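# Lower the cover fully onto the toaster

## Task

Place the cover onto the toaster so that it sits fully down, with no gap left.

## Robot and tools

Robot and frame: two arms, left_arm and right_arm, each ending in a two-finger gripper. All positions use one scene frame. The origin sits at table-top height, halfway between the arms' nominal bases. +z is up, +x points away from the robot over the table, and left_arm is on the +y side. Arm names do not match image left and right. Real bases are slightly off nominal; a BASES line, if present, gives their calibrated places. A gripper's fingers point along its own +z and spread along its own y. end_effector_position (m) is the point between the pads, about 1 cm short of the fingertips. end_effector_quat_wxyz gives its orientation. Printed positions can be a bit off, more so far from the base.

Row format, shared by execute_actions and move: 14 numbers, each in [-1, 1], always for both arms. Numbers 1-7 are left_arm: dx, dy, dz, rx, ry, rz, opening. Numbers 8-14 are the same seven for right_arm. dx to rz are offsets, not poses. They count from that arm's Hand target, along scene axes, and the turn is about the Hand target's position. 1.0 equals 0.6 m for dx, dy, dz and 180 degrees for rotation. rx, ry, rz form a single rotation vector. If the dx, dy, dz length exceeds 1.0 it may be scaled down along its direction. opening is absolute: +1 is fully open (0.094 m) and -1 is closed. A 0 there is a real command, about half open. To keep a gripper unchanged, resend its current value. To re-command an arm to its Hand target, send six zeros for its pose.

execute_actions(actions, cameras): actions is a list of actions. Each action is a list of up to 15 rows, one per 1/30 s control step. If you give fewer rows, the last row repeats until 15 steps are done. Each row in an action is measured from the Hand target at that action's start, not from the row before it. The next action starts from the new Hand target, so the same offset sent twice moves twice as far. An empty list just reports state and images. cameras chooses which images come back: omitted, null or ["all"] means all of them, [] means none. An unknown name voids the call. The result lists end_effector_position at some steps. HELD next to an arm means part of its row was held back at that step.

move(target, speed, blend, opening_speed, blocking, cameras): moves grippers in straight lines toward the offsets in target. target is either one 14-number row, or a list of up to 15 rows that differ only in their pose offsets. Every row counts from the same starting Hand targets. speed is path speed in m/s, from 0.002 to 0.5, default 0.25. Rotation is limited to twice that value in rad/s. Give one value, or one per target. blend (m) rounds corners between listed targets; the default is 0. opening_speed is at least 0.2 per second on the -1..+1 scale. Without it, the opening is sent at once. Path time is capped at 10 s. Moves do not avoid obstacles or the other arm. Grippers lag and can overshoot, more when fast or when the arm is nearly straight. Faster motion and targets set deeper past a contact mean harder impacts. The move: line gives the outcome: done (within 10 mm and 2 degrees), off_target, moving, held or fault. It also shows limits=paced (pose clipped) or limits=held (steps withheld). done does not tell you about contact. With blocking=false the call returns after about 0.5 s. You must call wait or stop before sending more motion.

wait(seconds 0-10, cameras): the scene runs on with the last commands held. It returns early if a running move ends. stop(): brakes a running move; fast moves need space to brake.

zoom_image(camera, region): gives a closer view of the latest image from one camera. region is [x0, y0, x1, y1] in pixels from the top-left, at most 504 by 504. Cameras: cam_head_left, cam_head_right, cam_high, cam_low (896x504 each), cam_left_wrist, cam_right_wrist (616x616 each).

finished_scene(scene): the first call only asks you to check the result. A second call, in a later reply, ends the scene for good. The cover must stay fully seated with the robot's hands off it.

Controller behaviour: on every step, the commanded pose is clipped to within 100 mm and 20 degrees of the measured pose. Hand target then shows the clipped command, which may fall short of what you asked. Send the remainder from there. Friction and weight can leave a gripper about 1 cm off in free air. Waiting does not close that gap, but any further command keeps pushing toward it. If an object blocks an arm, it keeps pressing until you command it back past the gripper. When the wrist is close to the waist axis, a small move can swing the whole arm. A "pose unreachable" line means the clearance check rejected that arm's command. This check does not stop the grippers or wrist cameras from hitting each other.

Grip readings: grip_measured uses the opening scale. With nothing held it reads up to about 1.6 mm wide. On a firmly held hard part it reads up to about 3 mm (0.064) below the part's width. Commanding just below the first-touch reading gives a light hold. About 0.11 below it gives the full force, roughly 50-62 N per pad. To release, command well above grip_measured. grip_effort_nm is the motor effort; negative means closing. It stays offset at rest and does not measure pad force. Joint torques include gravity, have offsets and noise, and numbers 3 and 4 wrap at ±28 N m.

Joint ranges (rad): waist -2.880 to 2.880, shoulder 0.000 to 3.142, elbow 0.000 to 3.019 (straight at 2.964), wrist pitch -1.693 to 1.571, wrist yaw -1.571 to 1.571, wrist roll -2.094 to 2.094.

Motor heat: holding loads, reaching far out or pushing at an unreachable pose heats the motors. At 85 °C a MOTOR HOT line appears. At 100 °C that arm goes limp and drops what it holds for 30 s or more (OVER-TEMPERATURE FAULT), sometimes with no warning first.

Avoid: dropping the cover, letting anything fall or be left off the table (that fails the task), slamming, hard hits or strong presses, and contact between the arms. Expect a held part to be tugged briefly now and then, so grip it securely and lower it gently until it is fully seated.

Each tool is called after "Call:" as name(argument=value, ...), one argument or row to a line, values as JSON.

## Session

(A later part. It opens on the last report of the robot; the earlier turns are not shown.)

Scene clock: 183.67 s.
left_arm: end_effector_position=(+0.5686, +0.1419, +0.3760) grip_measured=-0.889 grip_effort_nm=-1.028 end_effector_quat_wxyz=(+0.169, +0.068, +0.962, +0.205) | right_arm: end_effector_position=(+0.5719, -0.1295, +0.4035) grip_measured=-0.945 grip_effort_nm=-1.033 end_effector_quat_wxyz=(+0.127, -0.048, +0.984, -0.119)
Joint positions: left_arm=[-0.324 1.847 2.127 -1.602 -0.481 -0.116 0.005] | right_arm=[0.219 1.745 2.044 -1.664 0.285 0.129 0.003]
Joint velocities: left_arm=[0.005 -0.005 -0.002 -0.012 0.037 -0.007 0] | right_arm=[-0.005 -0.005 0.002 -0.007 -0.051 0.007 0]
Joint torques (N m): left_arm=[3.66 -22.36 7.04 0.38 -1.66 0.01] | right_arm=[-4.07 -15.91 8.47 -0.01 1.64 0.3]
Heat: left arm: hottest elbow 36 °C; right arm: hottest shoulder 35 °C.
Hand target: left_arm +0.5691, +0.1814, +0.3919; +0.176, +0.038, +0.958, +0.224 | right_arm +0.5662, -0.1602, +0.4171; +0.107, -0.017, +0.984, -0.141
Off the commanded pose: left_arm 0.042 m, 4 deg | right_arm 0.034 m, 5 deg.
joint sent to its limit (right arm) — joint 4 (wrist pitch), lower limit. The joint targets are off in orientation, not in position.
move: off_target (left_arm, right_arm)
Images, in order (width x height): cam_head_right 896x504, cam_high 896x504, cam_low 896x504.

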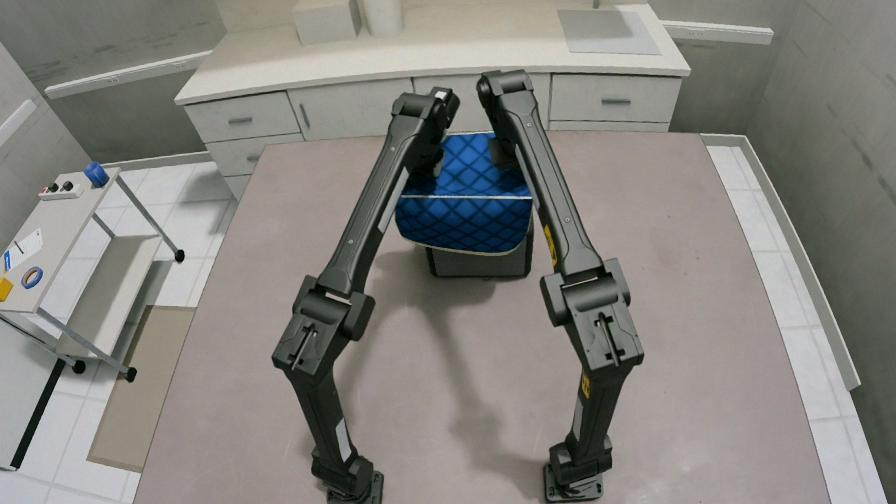

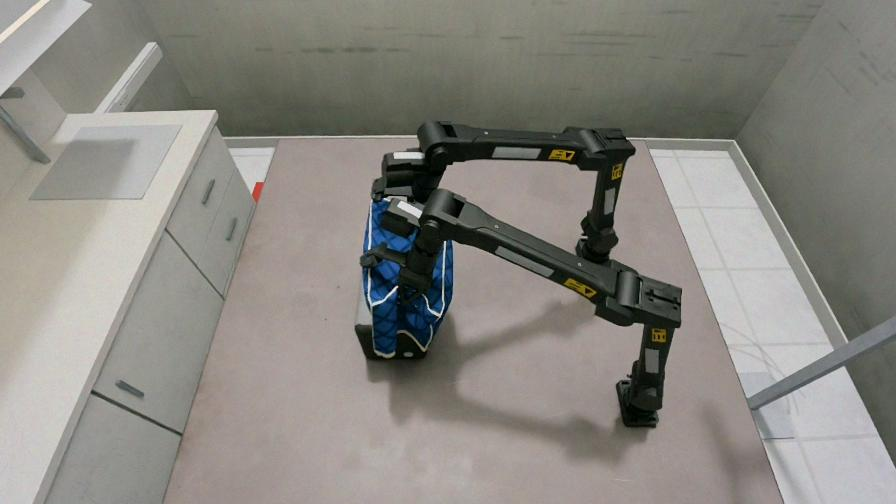

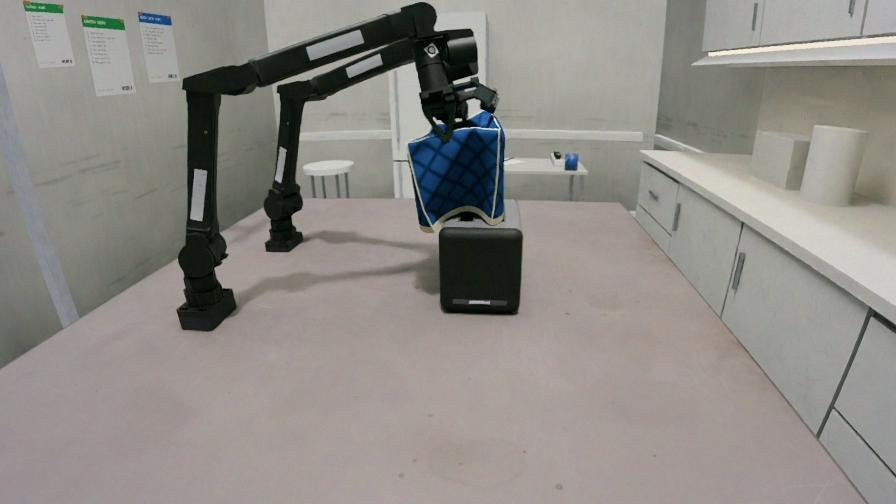

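Call:
move(
  target=[
    [0.075,0.01,0.01,0,0,0,-1,0.075,0,0,0,0,0,-1],
    [0.09,0.02,-0.07,0,0,0,-1,0.09,0,-0.02,0,0,0,-1],
  ],
  speed=0.09,
  cameras=["cam_low","cam_head_right","cam_high"],
)

Call:
zoom_image(
  camera="cam_low",
  region=[340, 50, 640, 350],
)

Call:
zoom_image(
  camera="cam_head_right",
  region=[340, 80, 640, 300],
)

Call:
zoom_image(
  camera="cam_high",
  region=[300, 150, 500, 390],
)

Scene clock: 191.33 s.
left_arm: end_effector_position=(+0.6116, +0.1442, +0.3522) grip_measured=-0.889 grip_effort_nm=-1.028 end_effector_quat_wxyz=(+0.183, +0.068, +0.959, +0.204) | right_arm: end_effector_position=(+0.6039, -0.1236, +0.3919) grip_measured=-0.945 grip_effort_nm=-1.033 end_effector_quat_wxyz=(+0.128, -0.046, +0.983, -0.121)
Joint positions: left_arm=[-0.299 1.937 2.191 -1.533 -0.479 -0.082 0.005] | right_arm=[0.216 1.836 2.139 -1.665 0.288 0.129 0.003]
Joint velocities: left_arm=[-0.005 0.005 0.002 -0.002 0.007 -0.007 -0.001] | right_arm=[0.005 0.015 0.002 0.012 -0.022 -0.022 0.001]
Joint torques (N m): left_arm=[5.19 -21.07 7.15 0.7 -1.27 0.13] | right_arm=[-5.48 -13.74 13.97 0.02 1.42 0.03]
Heat: left arm: hottest elbow 35 °C; right arm: hottest shoulder 36 °C.
Hand target: left_arm +0.6233, +0.1938, +0.3503; +0.176, +0.038, +0.958, +0.224 | right_arm +0.6199, -0.1602, +0.4041; +0.107, -0.017, +0.984, -0.141
Off the commanded pose: left_arm 0.051 m, 4 deg | right_arm 0.042 m, 5 deg.
joint sent to its limit (right arm) — joint 4 (wrist pitch), lower limit. The joint targets are off in position and orientation.
move: off_target (left_arm, right_arm)
Images, in order (width x height): cam_head_right 896x504, cam_high 896x504, cam_low 896x504.

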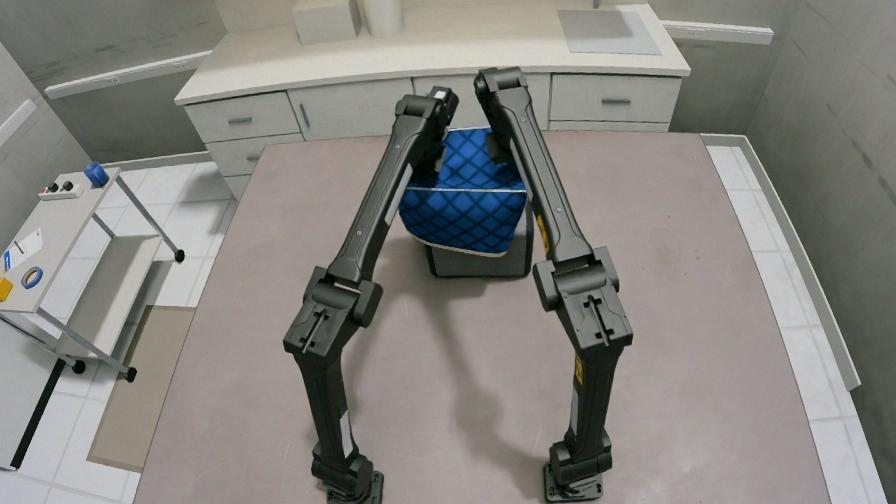

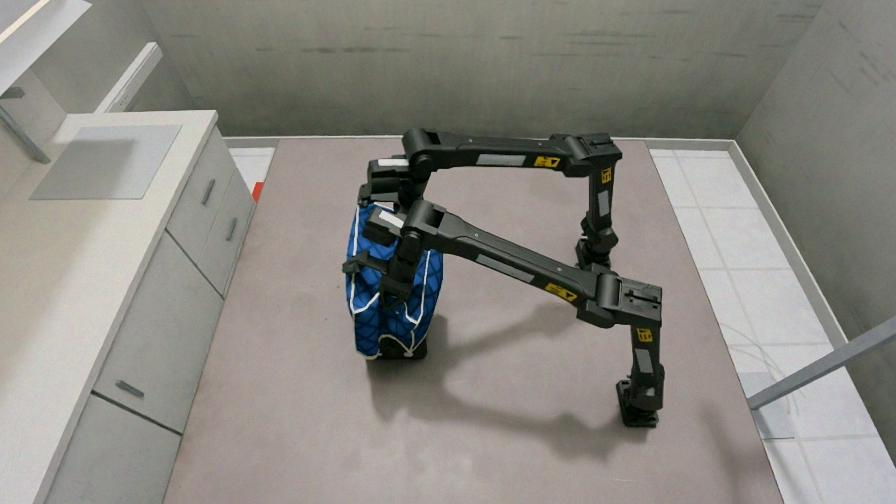

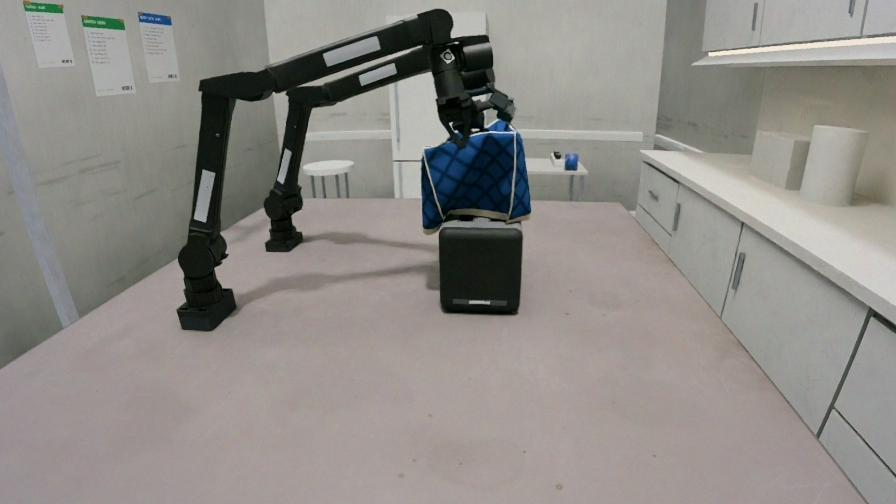

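Scaled by 1.680.

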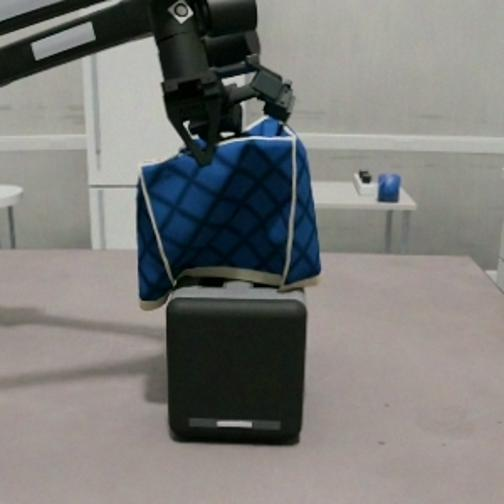

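Scaled by 1.680.

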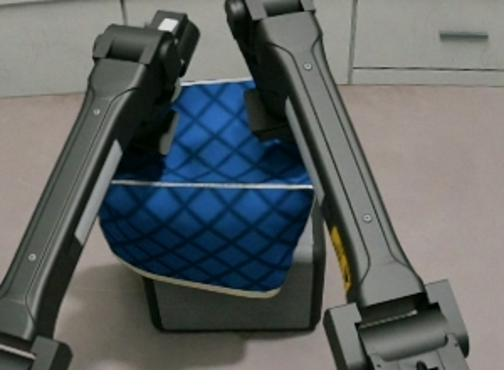

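Scaled by 2.100.

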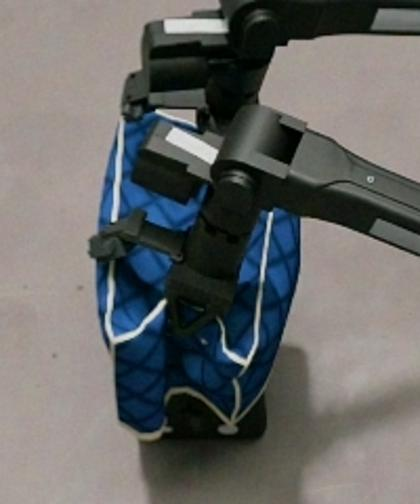

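Call:
move(
  target=[0.02,0.02,-0.12,0,0,0,-1,0.02,0,-0.02,0,0,0,-1],
  speed=0.08,
  cameras=["cam_low","cam_head_right","cam_high"],
)

Call:
zoom_image(
  camera="cam_low",
  region=[340, 50, 640, 350],
)

Call:
zoom_image(
  camera="cam_head_right",
  region=[340, 80, 640, 300],
)

Call:
zoom_image(
  camera="cam_high",
  region=[300, 150, 500, 390],
)

Scene clock: 198.13 s.
left_arm: end_effector_position=(+0.6266, +0.1466, +0.3017) grip_measured=-0.889 grip_effort_nm=-1.023 end_effector_quat_wxyz=(+0.206, +0.067, +0.956, +0.199) | right_arm: end_effector_position=(+0.6161, -0.1195, +0.3674) grip_measured=-0.945 grip_effort_nm=-1.033 end_effector_quat_wxyz=(+0.110, -0.049, +0.985, -0.121)
Joint positions: left_arm=[-0.288 1.911 2.007 -1.317 -0.474 -0.059 0.005] | right_arm=[0.216 1.887 2.152 -1.665 0.282 0.129 0.003]
Joint velocities: left_arm=[-0.015 0.005 -0.012 0.012 -0.022 0.007 -0.001] | right_arm=[-0.015 -0.005 -0.007 -0.017 0.007 -0.022 0]
Joint torques (N m): left_arm=[6.3 -20.19 5.89 0.42 -1.08 0.17] | right_arm=[-5.71 -15.27 14.74 -0.05 1.63 0.05]
Heat: left arm: hottest elbow 35 °C; right arm: hottest shoulder 35 °C.
Hand target: left_arm +0.6350, +0.2071, +0.2786; +0.176, +0.038, +0.958, +0.224 | right_arm +0.6317, -0.1601, +0.3917; +0.107, -0.017, +0.984, -0.141
Off the commanded pose: left_arm 0.064 m, 5 deg | right_arm 0.050 m, 4 deg.
joint sent to its limit (right arm) — joint 4 (wrist pitch), lower limit. The joint targets are off in position and orientation.
move: off_target (left_arm, right_arm)
Images, in order (width x height): cam_head_right 896x504, cam_high 896x504, cam_low 896x504.

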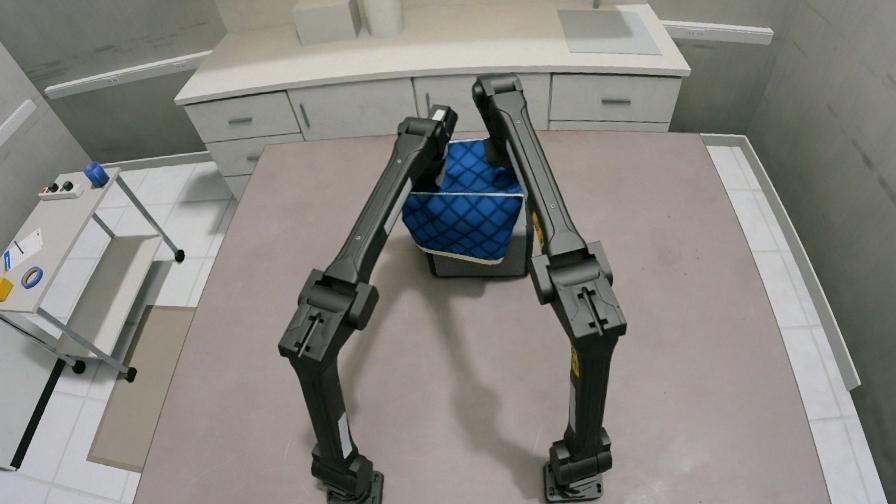

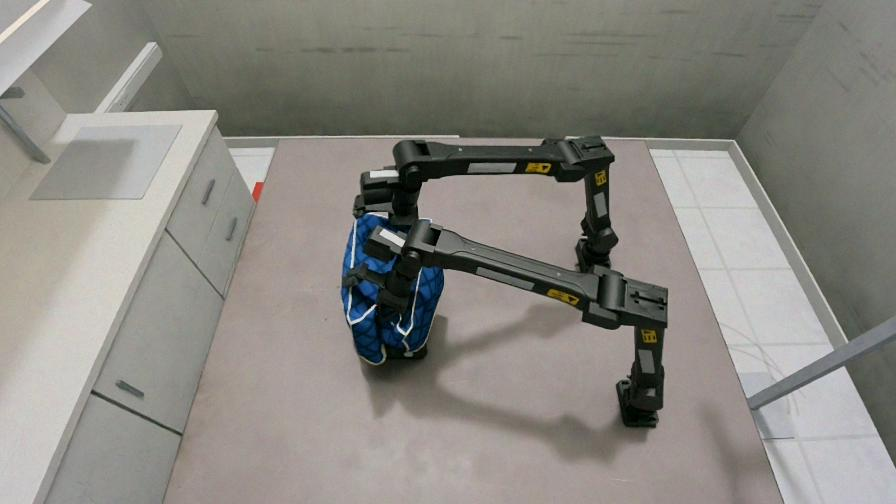

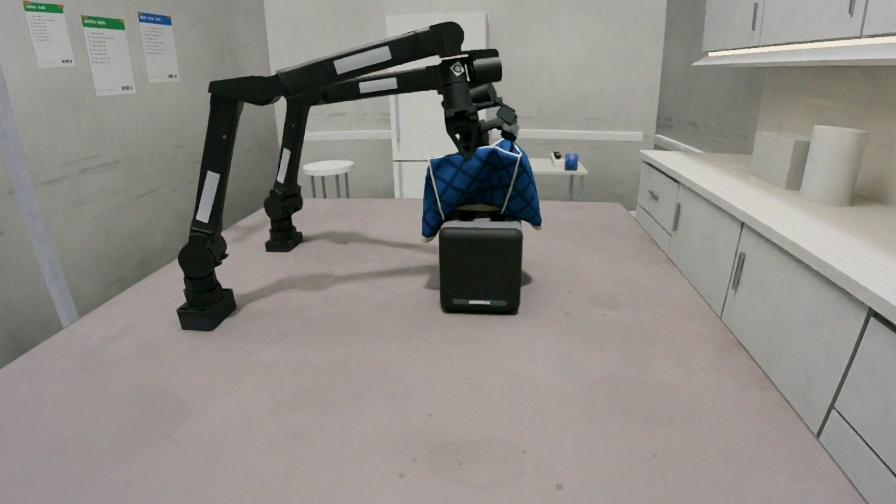

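Scaled by 1.680.

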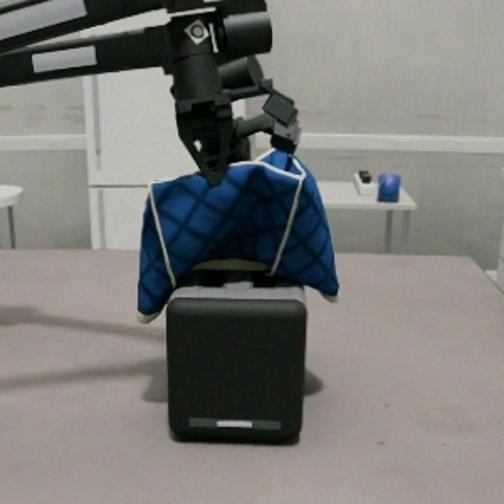

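Scaled by 1.680.

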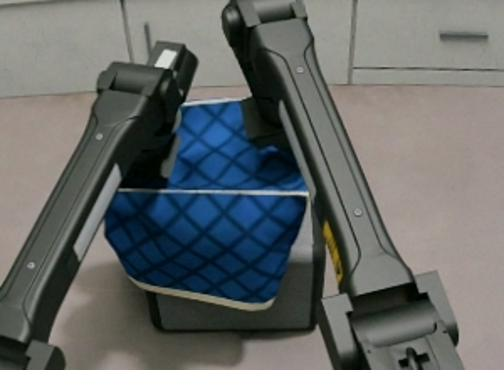

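Scaled by 2.100.

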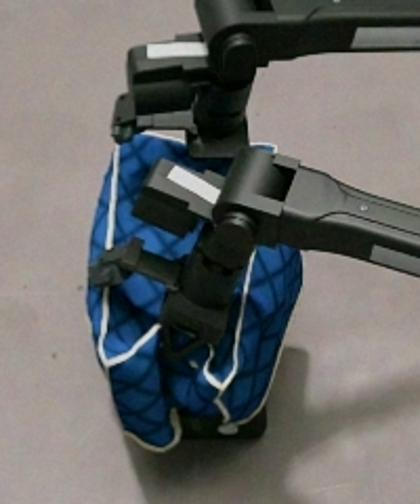

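Call:
move(
  target=[
    [0,-0.03,0.12,0,0,0,-1,0,-0.03,0,0,0,0,-1],
    [0,-0.085,0.11,0,0,0,-1,0,-0.075,-0.01,0,0,0,-1],
    [0,-0.085,0.03,0,0,0,-1,0,-0.075,-0.06,0,0,0,-1],
  ],
  speed=0.1,
  cameras=["cam_low","cam_head_right","cam_high"],
)

Call:
zoom_image(
  camera="cam_low",
  region=[340, 50, 640, 350],
)

Call:
zoom_image(
  camera="cam_head_right",
  region=[340, 80, 640, 300],
)

Call:
zoom_image(
  camera="cam_high",
  region=[300, 150, 500, 390],
)

Scene clock: 214.80 s.
left_arm: end_effector_position=(+0.6288, +0.1166, +0.3017) grip_measured=-0.889 grip_effort_nm=-1.028 end_effector_quat_wxyz=(+0.185, +0.065, +0.959, +0.204) | right_arm: end_effector_position=(+0.6287, -0.1536, +0.3503) grip_measured=-0.945 grip_effort_nm=-1.033 end_effector_quat_wxyz=(+0.109, -0.045, +0.986, -0.119)
Joint positions: left_arm=[-0.333 1.99 2.139 -1.442 -0.49 -0.123 0.005] | right_arm=[0.154 1.887 2.107 -1.605 0.267 0.074 0.003]
Joint velocities: left_arm=[-0.005 -0.015 0.002 0.017 -0.007 -0.095 -0.001] | right_arm=[-0.005 -0.015 -0.017 -0.017 0.007 0.037 -0.001]
Joint torques (N m): left_arm=[3.9 -22.83 6.34 0.47 -1.42 -0.04] | right_arm=[-6.59 -16.67 8.75 0.35 1.76 -0.04]
Heat: left arm: hottest shoulder 36 °C; right arm: hottest shoulder 35 °C.
Hand target: left_arm +0.6349, +0.1560, +0.2958; +0.176, +0.038, +0.958, +0.224 | right_arm +0.6314, -0.2053, +0.3558; +0.107, -0.017, +0.984, -0.143
Off the commanded pose: left_arm 0.040 m, 4 deg | right_arm 0.052 m, 4 deg.
move: off_target (left_arm, right_arm)
Images, in order (width x height): cam_head_right 896x504, cam_high 896x504, cam_low 896x504.

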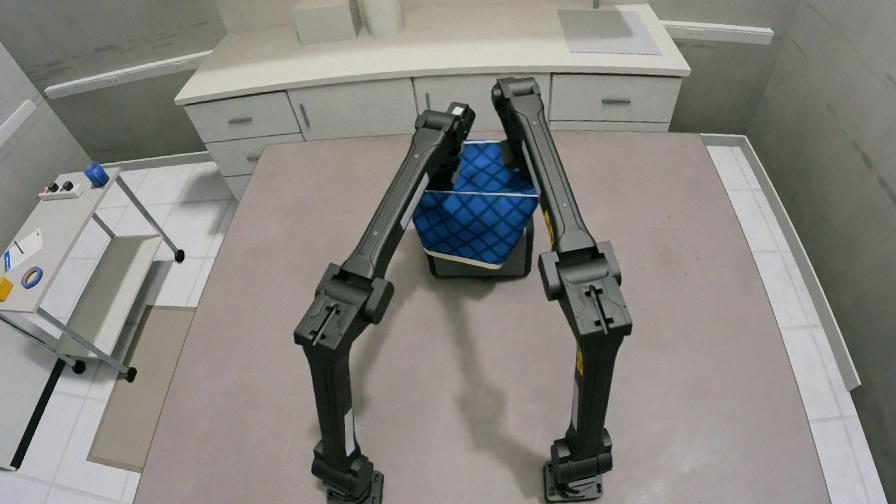

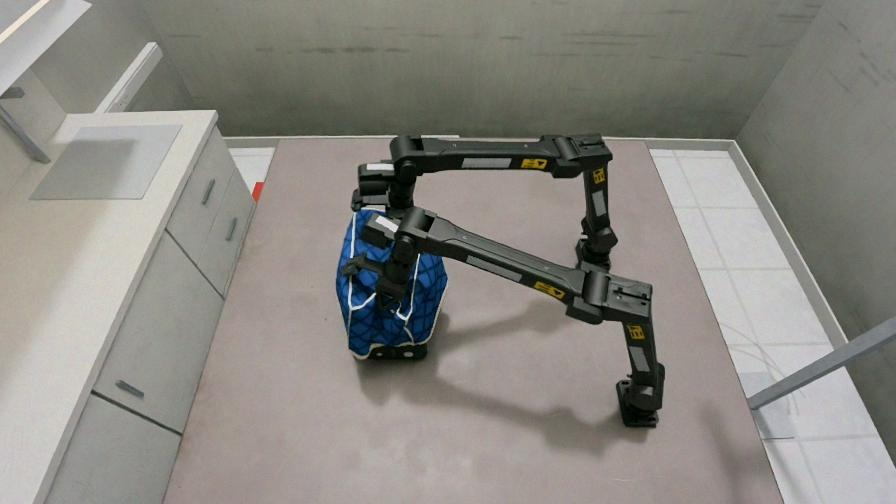

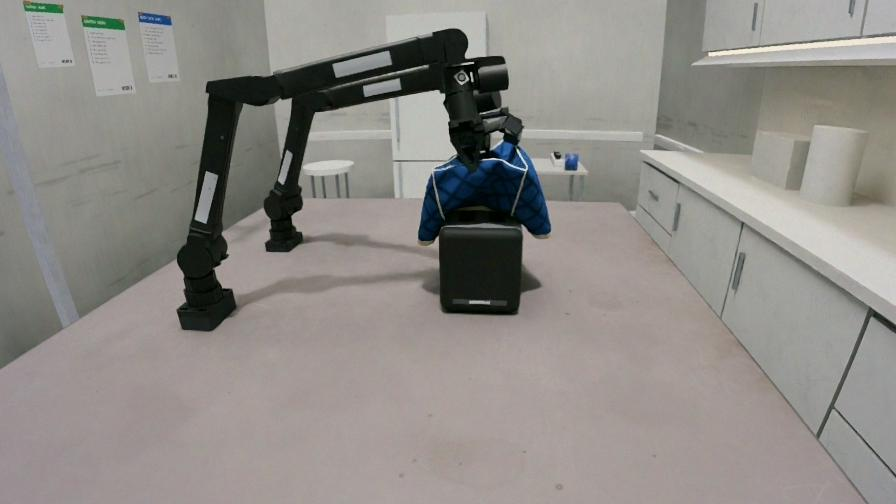

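Scaled by 1.680.

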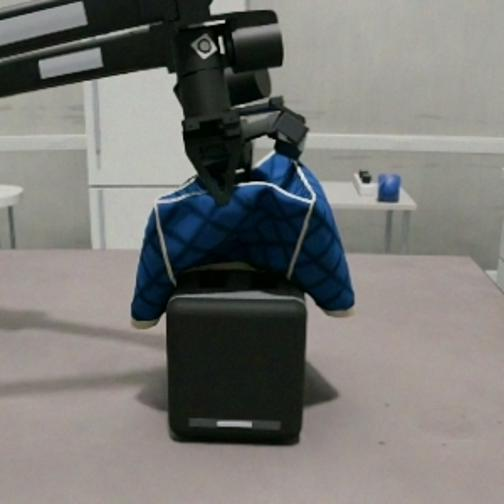

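Scaled by 1.680.

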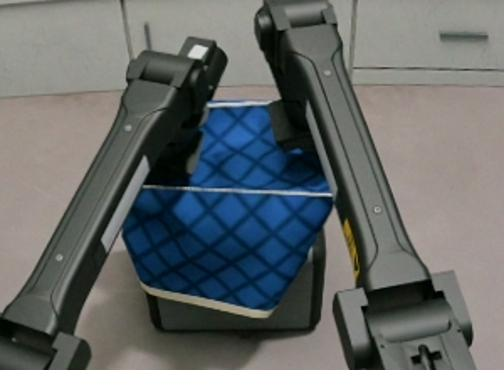

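Scaled by 2.100.

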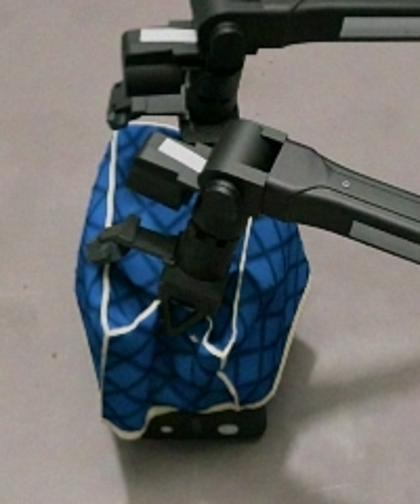

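Call:
move(
  target=[0,-0.04,-0.02,0,0,0,-1,0,0.04,-0.09,0,0,0,-1],
  speed=0.1,
  cameras=[],
)

Call:
move(
  target=[0,0,0,0,0,0,1,0,0,0,0,0,0,1],
  opening_speed=1,
  cameras=["cam_low","cam_head_right","cam_high"],
)

Call:
zoom_image(
  camera="cam_low",
  region=[340, 50, 640, 350],
)

Call:
zoom_image(
  camera="cam_high",
  region=[300, 150, 500, 390],
)

Scene clock: 220.63 s.
left_arm: end_effector_position=(+0.6270, +0.1131, +0.2999) grip_measured=-0.889 grip_effort_nm=-1.033 end_effector_quat_wxyz=(+0.187, +0.054, +0.958, +0.208) | right_arm: end_effector_position=(+0.6333, -0.1550, +0.2933) grip_measured=-0.945 grip_effort_nm=-1.043 end_effector_quat_wxyz=(+0.102, -0.040, +0.986, -0.127)
Joint positions: left_arm=[-0.342 1.99 2.132 -1.441 -0.505 -0.154 0.005] | right_arm=[0.154 1.887 1.956 -1.471 0.281 0.085 0.003]
Joint velocities: left_arm=[-0.024 -0.005 -0.017 0.002 -0.007 -0.022 -0.001] | right_arm=[0.015 0.005 0.012 -0.002 -0.066 -0.007 0.001]
Joint torques (N m): left_arm=[1.96 -20.72 7.17 0.46 -1.2 -0.11] | right_arm=[-3.6 -17.55 8.02 0.47 1.44 0.28]
Heat: left arm: hottest shoulder 36 °C; right arm: hottest shoulder 35 °C.
Hand target: left_arm +0.6347, +0.1322, +0.2833; +0.175, +0.038, +0.958, +0.224 | right_arm +0.6305, -0.1811, +0.3018; +0.107, -0.017, +0.984, -0.142
Off the commanded pose: left_arm 0.026 m, 3 deg | right_arm 0.028 m, 3 deg.
move: off_target (left_arm, right_arm)
No camera images: "cameras" was empty.

Scene clock: 223.03 s.
left_arm: end_effector_position=(+0.6286, +0.1243, +0.3000) grip_measured=+0.997 grip_effort_nm=0.110 end_effector_quat_wxyz=(+0.187, +0.046, +0.957, +0.219) | right_arm: end_effector_position=(+0.6346, -0.1760, +0.2929) grip_measured=+0.997 grip_effort_nm=0.115 end_effector_quat_wxyz=(+0.100, -0.026, +0.985, -0.141)
Joint positions: left_arm=[-0.331 1.99 2.128 -1.441 -0.526 -0.157 0.094] | right_arm=[0.127 1.887 1.952 -1.471 0.308 0.085 0.094]
Joint velocities: left_arm=[0.005 0.005 -0.007 0.007 -0.007 -0.022 0] | right_arm=[-0.005 -0.015 -0.007 -0.002 0.051 -0.066 0]
Joint torques (N m): left_arm=[0.97 -20.78 7.47 0.55 -0.37 -0.09] | right_arm=[-1.26 -17.38 8.42 0.49 0.42 0.27]
Heat: left arm: hottest shoulder 36 °C; right arm: hottest shoulder 35 °C.
Hand target: left_arm +0.6348, +0.1321, +0.2834; +0.176, +0.038, +0.958, +0.224 | right_arm +0.6305, -0.1811, +0.3017; +0.107, -0.017, +0.984, -0.142
Off the commanded pose: left_arm 0.019 m, 2 deg | right_arm 0.011 m, 1 deg.
move: off_target (left_arm, right_arm)
Images, in order (width x height): cam_head_right 896x504, cam_high 896x504, cam_low 896x504.

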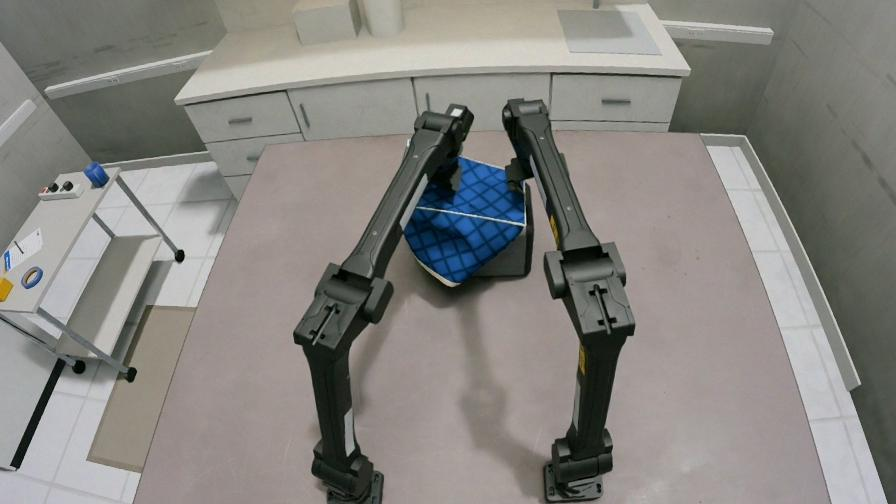

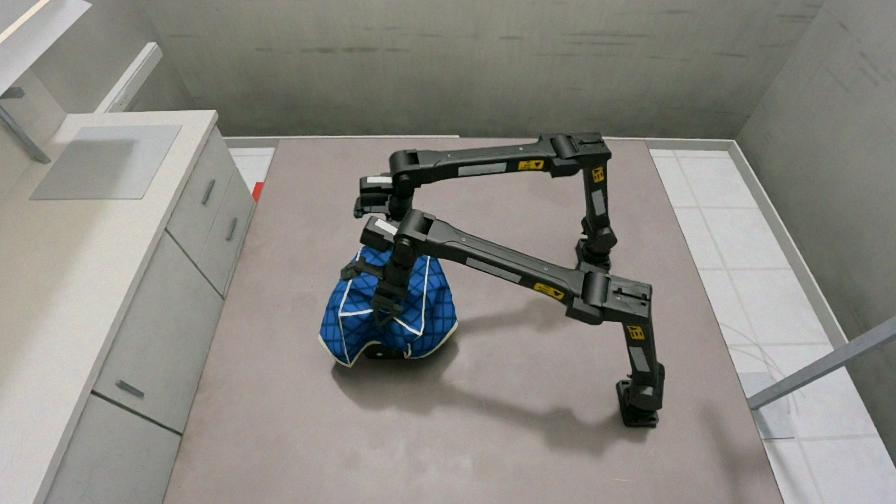

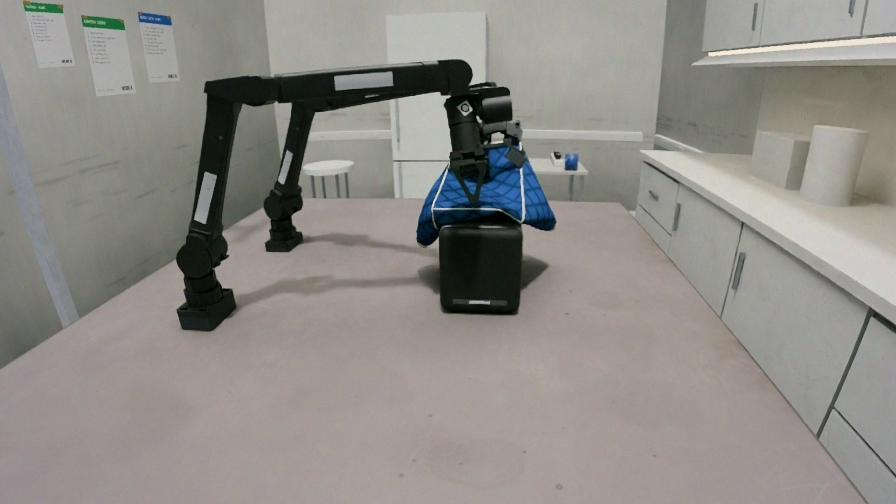

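Scaled by 1.680.

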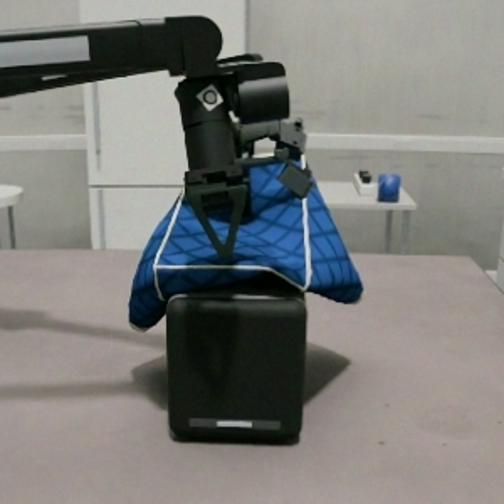

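Scaled by 2.100.

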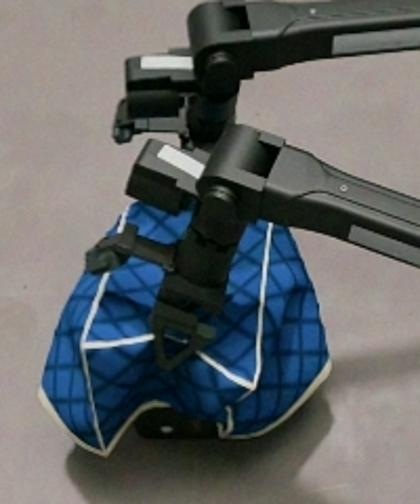

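Call:
move(
  target=[
    [0,0.05,0.2,0,0,0,1,0,-0.05,0.2,0,0,0,1],
    [-0.4,0.2,0.2,0,0,0,1,-0.4,-0.2,0.2,0,0,0,1],
  ],
  speed=0.18,
  cameras=["cam_low","cam_head_right","cam_high","cam_head_left"],
)

Call:
zoom_image(
  camera="cam_low",
  region=[340, 50, 640, 350],
)

Call:
zoom_image(
  camera="cam_head_right",
  region=[340, 80, 640, 300],
)

Call:
zoom_image(
  camera="cam_high",
  region=[300, 150, 500, 390],
)

Scene clock: 231.07 s.
left_arm: end_effector_position=(+0.3945, +0.2454, +0.3962) grip_measured=+0.998 grip_effort_nm=0.110 end_effector_quat_wxyz=(+0.165, +0.044, +0.959, +0.226) | right_arm: end_effector_position=(+0.3947, -0.2987, +0.4281) grip_measured=+0.998 grip_effort_nm=0.115 end_effector_quat_wxyz=(+0.105, -0.015, +0.984, -0.146)
Joint positions: left_arm=[-0.228 1.318 1.542 -1.524 -0.504 -0.061 0.094] | right_arm=[-0.103 1.252 1.56 -1.639 0.273 -0.13 0.094]
Joint velocities: left_arm=[-0.015 -0.005 -0.012 -0.022 0.022 0.066 0] | right_arm=[-0.005 -0.005 -0.022 0.007 -0.007 -0.022 0.001]
Joint torques (N m): left_arm=[1.14 -12.1 7.72 0.9 -0.18 0.1] | right_arm=[-1.79 -7.71 8.23 0.87 0.04 -0.01]
Heat: left arm: hottest shoulder 36 °C; right arm: hottest shoulder 35 °C.
Hand target: left_arm +0.3951, +0.2511, +0.4037; +0.176, +0.038, +0.958, +0.224 | right_arm +0.3929, -0.3021, +0.4269; +0.107, -0.017, +0.983, -0.145
Off the commanded pose: left_arm 0.010 m, 1 deg | right_arm 0.008 m, 1 deg.
move: done
Images, in order (width x height): cam_head_left 896x504, cam_head_right 896x504, cam_high 896x504, cam_low 896x504.

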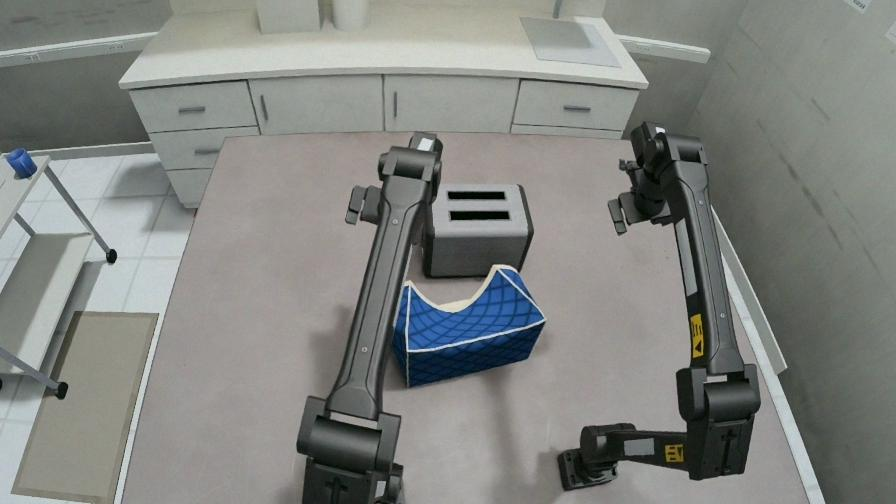

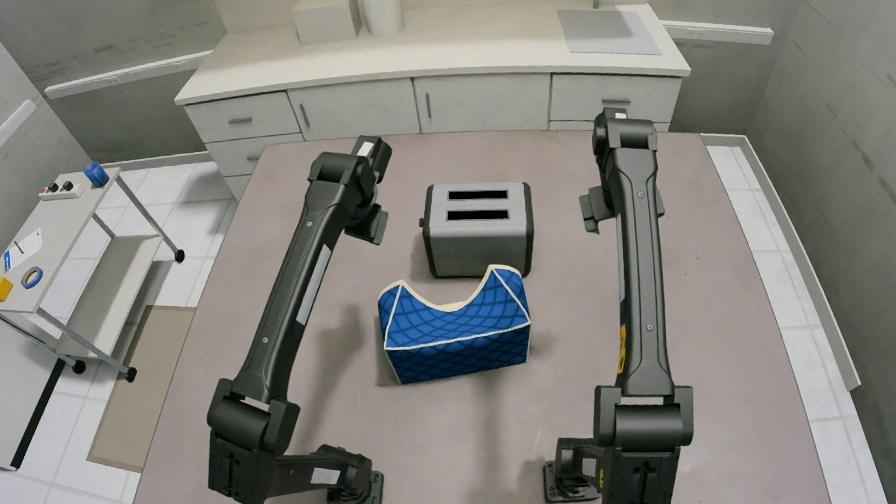

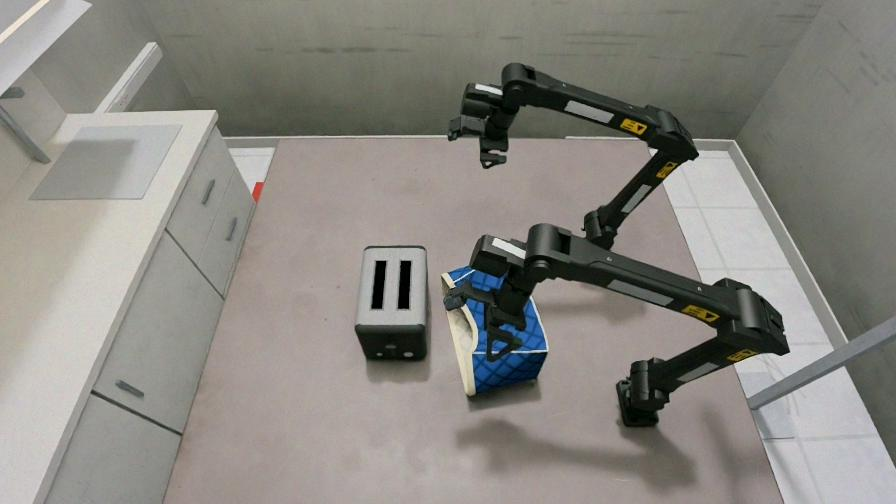

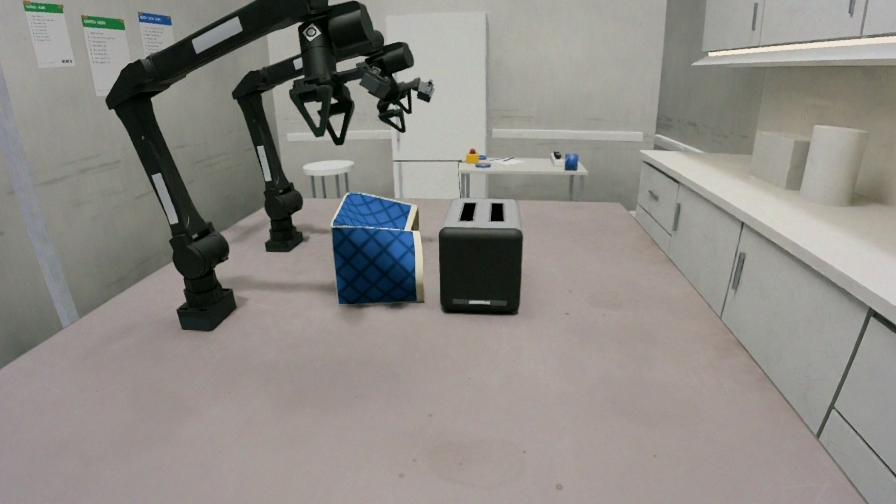

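Scaled by 1.680.

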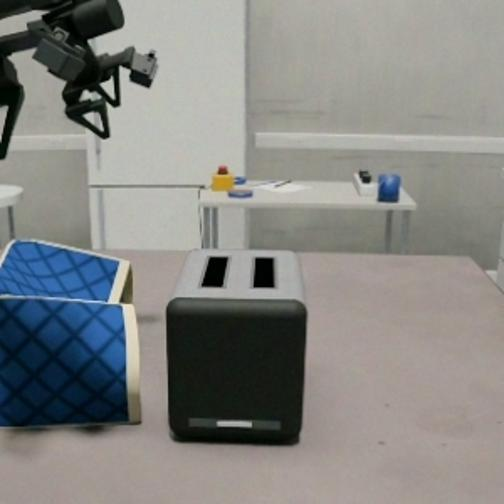

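Scaled by 1.680.

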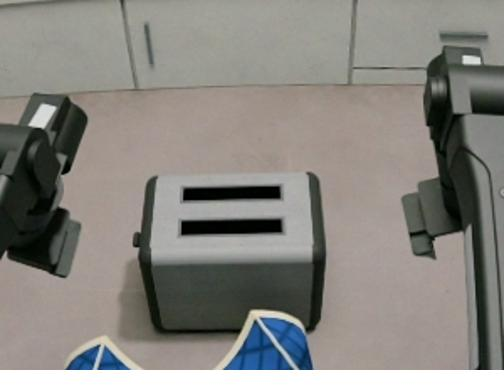

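Scaled by 2.100.

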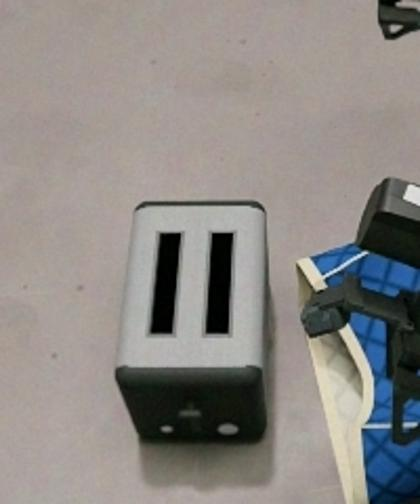

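Call:
move(
  target=[0,0.2,0,0,0,0,0,-0.32,0.42,-0.05,0.333,-0.165,-0.36,1],
  speed=0.25,
)

Scene clock: 281.23 s.
left_arm: end_effector_position=(+0.4001, +0.3648, +0.3918) grip_measured=+0.002 grip_effort_nm=-0.110 end_effector_quat_wxyz=(+0.159, +0.045, +0.961, +0.220) | right_arm: end_effector_position=(+0.2017, -0.0516, +0.4043) grip_measured=+0.998 grip_effort_nm=0.105 end_effector_quat_wxyz=(+0.205, +0.529, +0.762, +0.312)
Joint positions: left_arm=[0.089 1.289 1.5 -1.379 -0.387 0.267 0.047] | right_arm=[0.978 0.627 1.019 -1.304 0.421 2.083 0.094]
Joint velocities: left_arm=[-0.005 -0.015 -0.007 0.017 -0.081 -0.007 0.001] | right_arm=[-0.015 -0.015 0.007 -0.012 0.037 -0.051 0]
Joint torques (N m): left_arm=[1.26 -13.68 7.87 1.09 -0.07 0.11] | right_arm=[-0.03 -0.21 8.35 1.33 0.53 0.22]
Heat: left arm: hottest elbow 35 °C; right arm: hottest shoulder 33 °C.
Hand target: left_arm +0.3964, +0.3703, +0.4057; +0.178, +0.039, +0.957, +0.224 | right_arm +0.1986, -0.0505, +0.4035; +0.222, +0.574, +0.725, +0.308
Off the commanded pose: left_arm 0.014 m, 2 deg | right_arm 0.008 m, 7 deg.
joint sent to its limit (right arm) — joint 6 (wrist roll), upper limit. The joint targets are off in position and orientation.
move: off_target (left_arm, right_arm)

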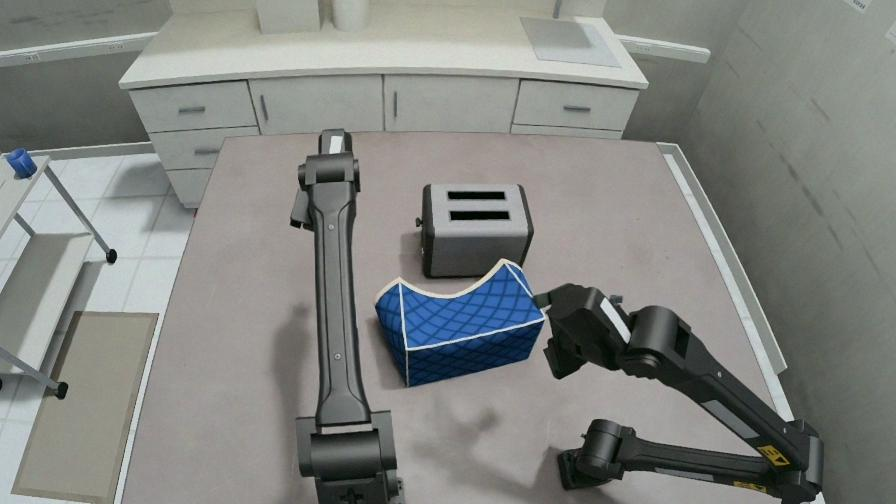

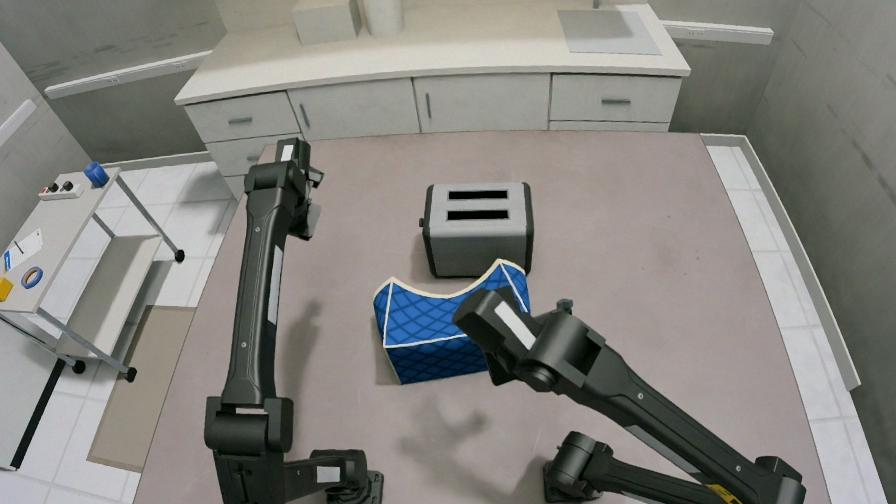

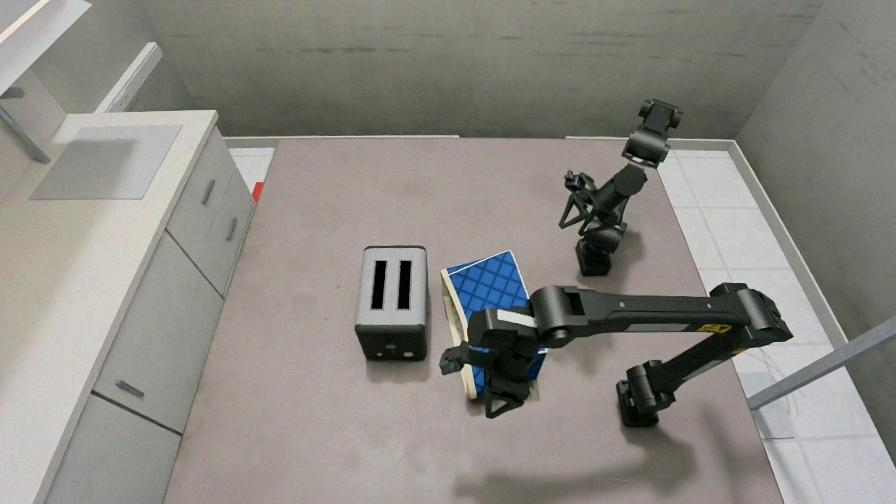

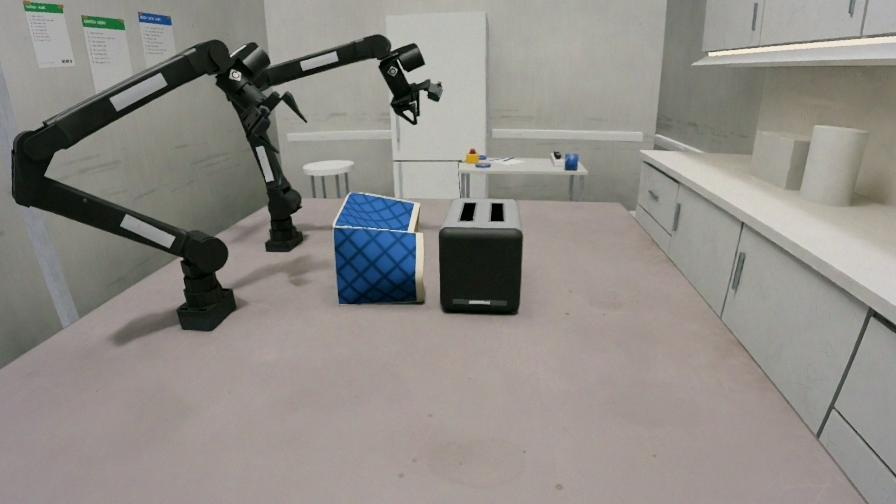

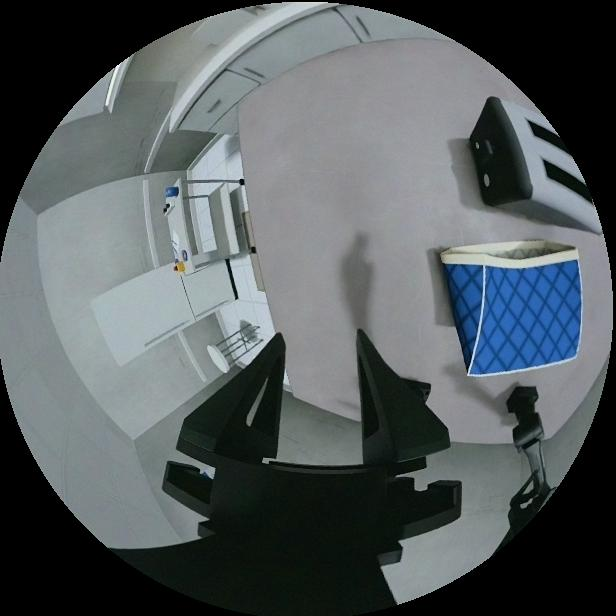

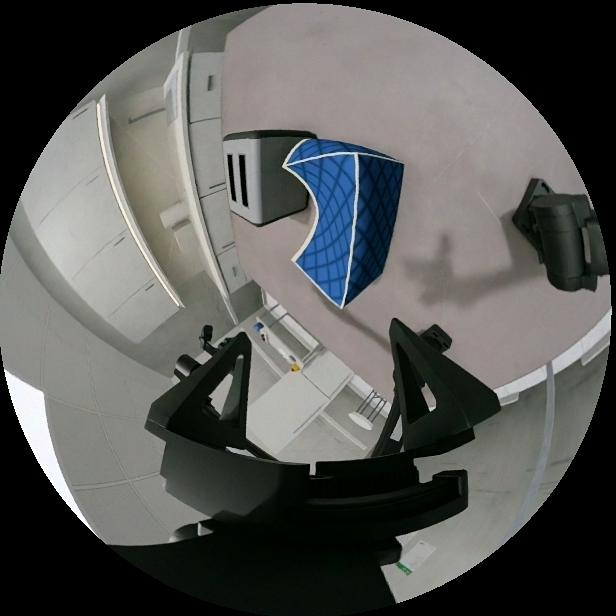

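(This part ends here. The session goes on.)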